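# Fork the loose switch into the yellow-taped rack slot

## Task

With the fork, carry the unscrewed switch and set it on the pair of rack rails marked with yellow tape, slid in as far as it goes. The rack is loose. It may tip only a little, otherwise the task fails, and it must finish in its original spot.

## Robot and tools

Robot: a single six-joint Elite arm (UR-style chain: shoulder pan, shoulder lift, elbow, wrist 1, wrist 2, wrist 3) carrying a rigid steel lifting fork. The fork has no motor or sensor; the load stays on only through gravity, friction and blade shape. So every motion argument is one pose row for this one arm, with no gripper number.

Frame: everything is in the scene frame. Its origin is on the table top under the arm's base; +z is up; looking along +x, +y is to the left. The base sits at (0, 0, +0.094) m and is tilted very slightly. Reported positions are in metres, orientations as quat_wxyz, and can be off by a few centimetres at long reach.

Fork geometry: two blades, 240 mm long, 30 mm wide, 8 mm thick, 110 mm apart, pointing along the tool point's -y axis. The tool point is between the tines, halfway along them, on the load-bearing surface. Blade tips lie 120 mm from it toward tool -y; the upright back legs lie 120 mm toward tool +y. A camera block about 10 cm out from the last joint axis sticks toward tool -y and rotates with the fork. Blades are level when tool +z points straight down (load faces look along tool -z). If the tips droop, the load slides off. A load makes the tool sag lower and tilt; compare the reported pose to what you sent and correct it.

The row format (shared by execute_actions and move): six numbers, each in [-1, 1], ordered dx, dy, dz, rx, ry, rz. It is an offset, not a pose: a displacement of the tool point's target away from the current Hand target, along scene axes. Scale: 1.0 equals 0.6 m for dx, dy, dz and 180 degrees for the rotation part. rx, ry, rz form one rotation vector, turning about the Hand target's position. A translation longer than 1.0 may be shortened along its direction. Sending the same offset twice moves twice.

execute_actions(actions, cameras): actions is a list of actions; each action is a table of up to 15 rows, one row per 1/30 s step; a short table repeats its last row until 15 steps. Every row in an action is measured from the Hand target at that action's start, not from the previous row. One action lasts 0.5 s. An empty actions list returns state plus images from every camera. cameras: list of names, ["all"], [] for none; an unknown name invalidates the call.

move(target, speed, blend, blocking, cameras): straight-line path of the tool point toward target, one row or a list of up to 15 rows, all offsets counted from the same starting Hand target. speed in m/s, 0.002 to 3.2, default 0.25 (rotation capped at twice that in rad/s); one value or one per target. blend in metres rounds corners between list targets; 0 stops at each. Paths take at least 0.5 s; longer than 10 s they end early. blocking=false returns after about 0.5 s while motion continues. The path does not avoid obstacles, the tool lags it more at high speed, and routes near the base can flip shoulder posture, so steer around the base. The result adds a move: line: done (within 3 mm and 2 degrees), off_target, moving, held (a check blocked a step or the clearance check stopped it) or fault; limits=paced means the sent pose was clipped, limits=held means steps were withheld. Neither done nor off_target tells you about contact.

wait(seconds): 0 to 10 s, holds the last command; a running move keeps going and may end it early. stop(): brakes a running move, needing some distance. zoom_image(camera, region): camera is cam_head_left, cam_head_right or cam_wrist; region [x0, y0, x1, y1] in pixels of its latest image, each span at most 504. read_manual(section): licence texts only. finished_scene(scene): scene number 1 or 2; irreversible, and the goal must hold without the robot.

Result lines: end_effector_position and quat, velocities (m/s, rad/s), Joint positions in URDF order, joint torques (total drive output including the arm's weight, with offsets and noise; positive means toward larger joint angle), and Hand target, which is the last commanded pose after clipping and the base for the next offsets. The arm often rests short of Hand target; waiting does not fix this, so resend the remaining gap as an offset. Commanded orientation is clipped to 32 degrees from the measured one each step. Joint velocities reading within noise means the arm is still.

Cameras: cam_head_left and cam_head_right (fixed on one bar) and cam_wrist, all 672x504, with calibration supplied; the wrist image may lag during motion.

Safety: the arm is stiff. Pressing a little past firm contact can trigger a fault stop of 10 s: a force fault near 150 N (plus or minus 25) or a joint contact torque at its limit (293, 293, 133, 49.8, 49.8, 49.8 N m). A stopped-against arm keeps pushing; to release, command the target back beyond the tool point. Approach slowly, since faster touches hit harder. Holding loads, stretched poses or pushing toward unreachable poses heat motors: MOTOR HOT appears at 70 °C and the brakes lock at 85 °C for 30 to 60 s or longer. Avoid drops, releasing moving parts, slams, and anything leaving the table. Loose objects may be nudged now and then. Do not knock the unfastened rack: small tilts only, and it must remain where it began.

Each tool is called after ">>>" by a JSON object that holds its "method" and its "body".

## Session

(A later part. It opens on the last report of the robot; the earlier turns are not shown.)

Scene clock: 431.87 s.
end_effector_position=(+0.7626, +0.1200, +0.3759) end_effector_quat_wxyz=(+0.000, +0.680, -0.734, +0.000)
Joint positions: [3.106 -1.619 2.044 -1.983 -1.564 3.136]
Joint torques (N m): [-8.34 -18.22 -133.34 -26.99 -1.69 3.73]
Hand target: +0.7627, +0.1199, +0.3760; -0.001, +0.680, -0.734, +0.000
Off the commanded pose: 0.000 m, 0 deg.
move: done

>>> {"method": "move", "body": {"target": [[-0.0332, 0.0026, 0,0,0,0],[-0.0664, -0.4294, 0,0,0,0],[-0.0373, -0.4317,0,0,0,0]], "speed": [0.05, 0.15, 0.05]}}

>>> {"method": "move", "body": {"target": [0.0018, -0.00014, 0, 0, 0, 0], "speed": 0.02}}

>>> {"method": "move", "body": {"target": [0.0018, -0.00014, 0, 0, 0, 0], "speed": 0.02}}

Scene clock: 440.00 s.
end_effector_position=(+0.7402, -0.1391, +0.3760) end_effector_quat_wxyz=(-0.001, +0.680, -0.734, +0.000)
Joint positions: [2.677 -1.655 2.079 -1.981 -1.57 2.707]
Joint torques (N m): [10.23 -36.28 -95.41 -10.18 2.18 3.15]
Hand target: +0.7404, -0.1391, +0.3760; -0.001, +0.680, -0.734, +0.000
Off the commanded pose: 0.000 m, 0 deg.
move: done

Scene clock: 440.70 s.
end_effector_position=(+0.7414, -0.1392, +0.3760) end_effector_quat_wxyz=(-0.001, +0.680, -0.734, +0.000)
Joint positions: [2.678 -1.652 2.077 -1.981 -1.57 2.708]
Joint torques (N m): [9.41 -38.23 -95.14 -10.31 1.99 3.24]
Hand target: +0.7414, -0.1392, +0.3760; -0.001, +0.680, -0.734, +0.000
Off the commanded pose: 0.000 m, 0 deg.
move: done

Scene clock: 441.40 s.
end_effector_position=(+0.7424, -0.1392, +0.3759) end_effector_quat_wxyz=(-0.001, +0.680, -0.734, +0.000)
Joint positions: [2.679 -1.651 2.075 -1.981 -1.57 2.709]
Joint torques (N m): [11.55 -27.03 -113.14 -14.66 2.48 6.2]
Hand target: +0.7425, -0.1393, +0.3760; -0.001, +0.680, -0.734, +0.000
Off the commanded pose: 0.000 m, 0 deg.
move: done

>>> {"method": "move", "body": {"target": [0.0015, -0.00012, 0, 0, 0, 0], "speed": 0.02}}

Scene clock: 444.50 s.
end_effector_position=(+0.7433, -0.1393, +0.3759) end_effector_quat_wxyz=(-0.001, +0.680, -0.734, +0.000)
Joint positions: [2.68 -1.649 2.074 -1.981 -1.57 2.71]
Joint torques (N m): [14.31 -10.32 -137.26 -29.48 8.64 10.45]
Hand target: +0.7434, -0.1393, +0.3760; -0.001, +0.680, -0.734, +0.000
Off the commanded pose: 0.000 m, 0 deg.
move: done

>>> {"method": "move", "body": {"target": [-0.2, 0.0154, 0, 0, 0, 0], "speed": 0.12, "cameras": ["cam_head_left", "cam_head_right"]}}

>>> {"method": "zoom_image", "body": {"camera": "cam_head_right", "region": [300, 70, 480, 270]}}

>>> {"method": "zoom_image", "body": {"camera": "cam_head_left", "region": [290, 70, 470, 270]}}

Scene clock: 448.43 s.
end_effector_position=(+0.6236, -0.1301, +0.3760) end_effector_quat_wxyz=(-0.001, +0.680, -0.734, +0.000)
Joint positions: [2.574 -1.877 2.248 -1.928 -1.572 2.604]
Joint torques (N m): [-20.04 -41.83 -71.61 -4.93 2.07 -1.75]
Hand target: +0.6234, -0.1301, +0.3760; -0.001, +0.680, -0.734, +0.000
Off the commanded pose: 0.000 m, 0 deg.
move: done
Images, in order (width x height): cam_head_left 672x504, cam_head_right 672x504.

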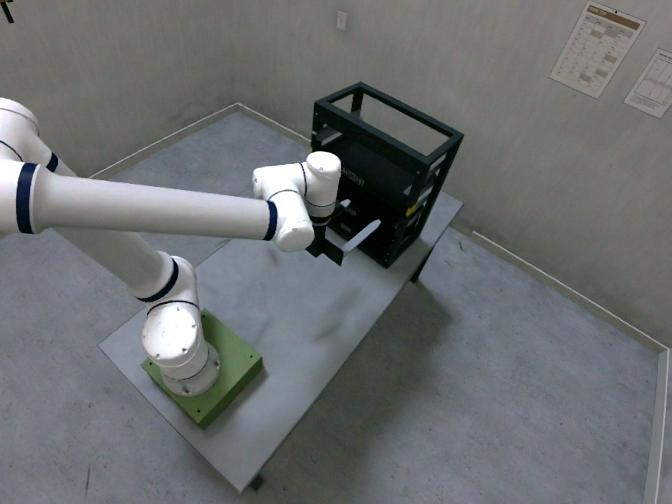

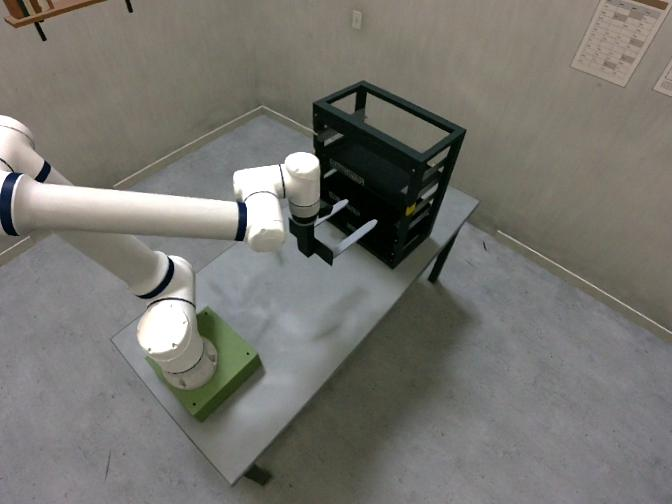

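Scaled by 2.520.

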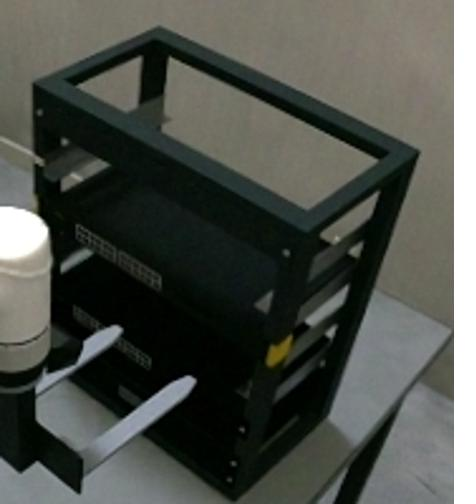

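Scaled by 2.520.

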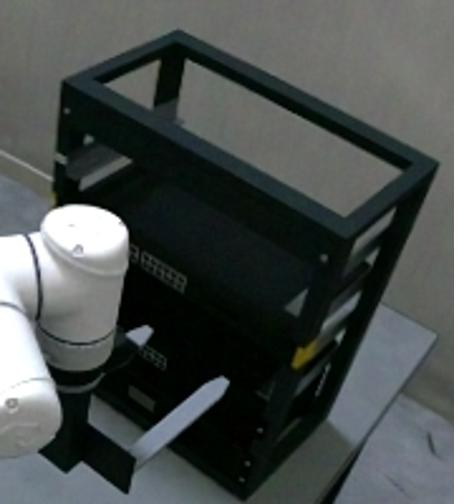

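>>> {"method": "finished_scene", "body": {"scene": 1}}

The scene is finished: the task was done.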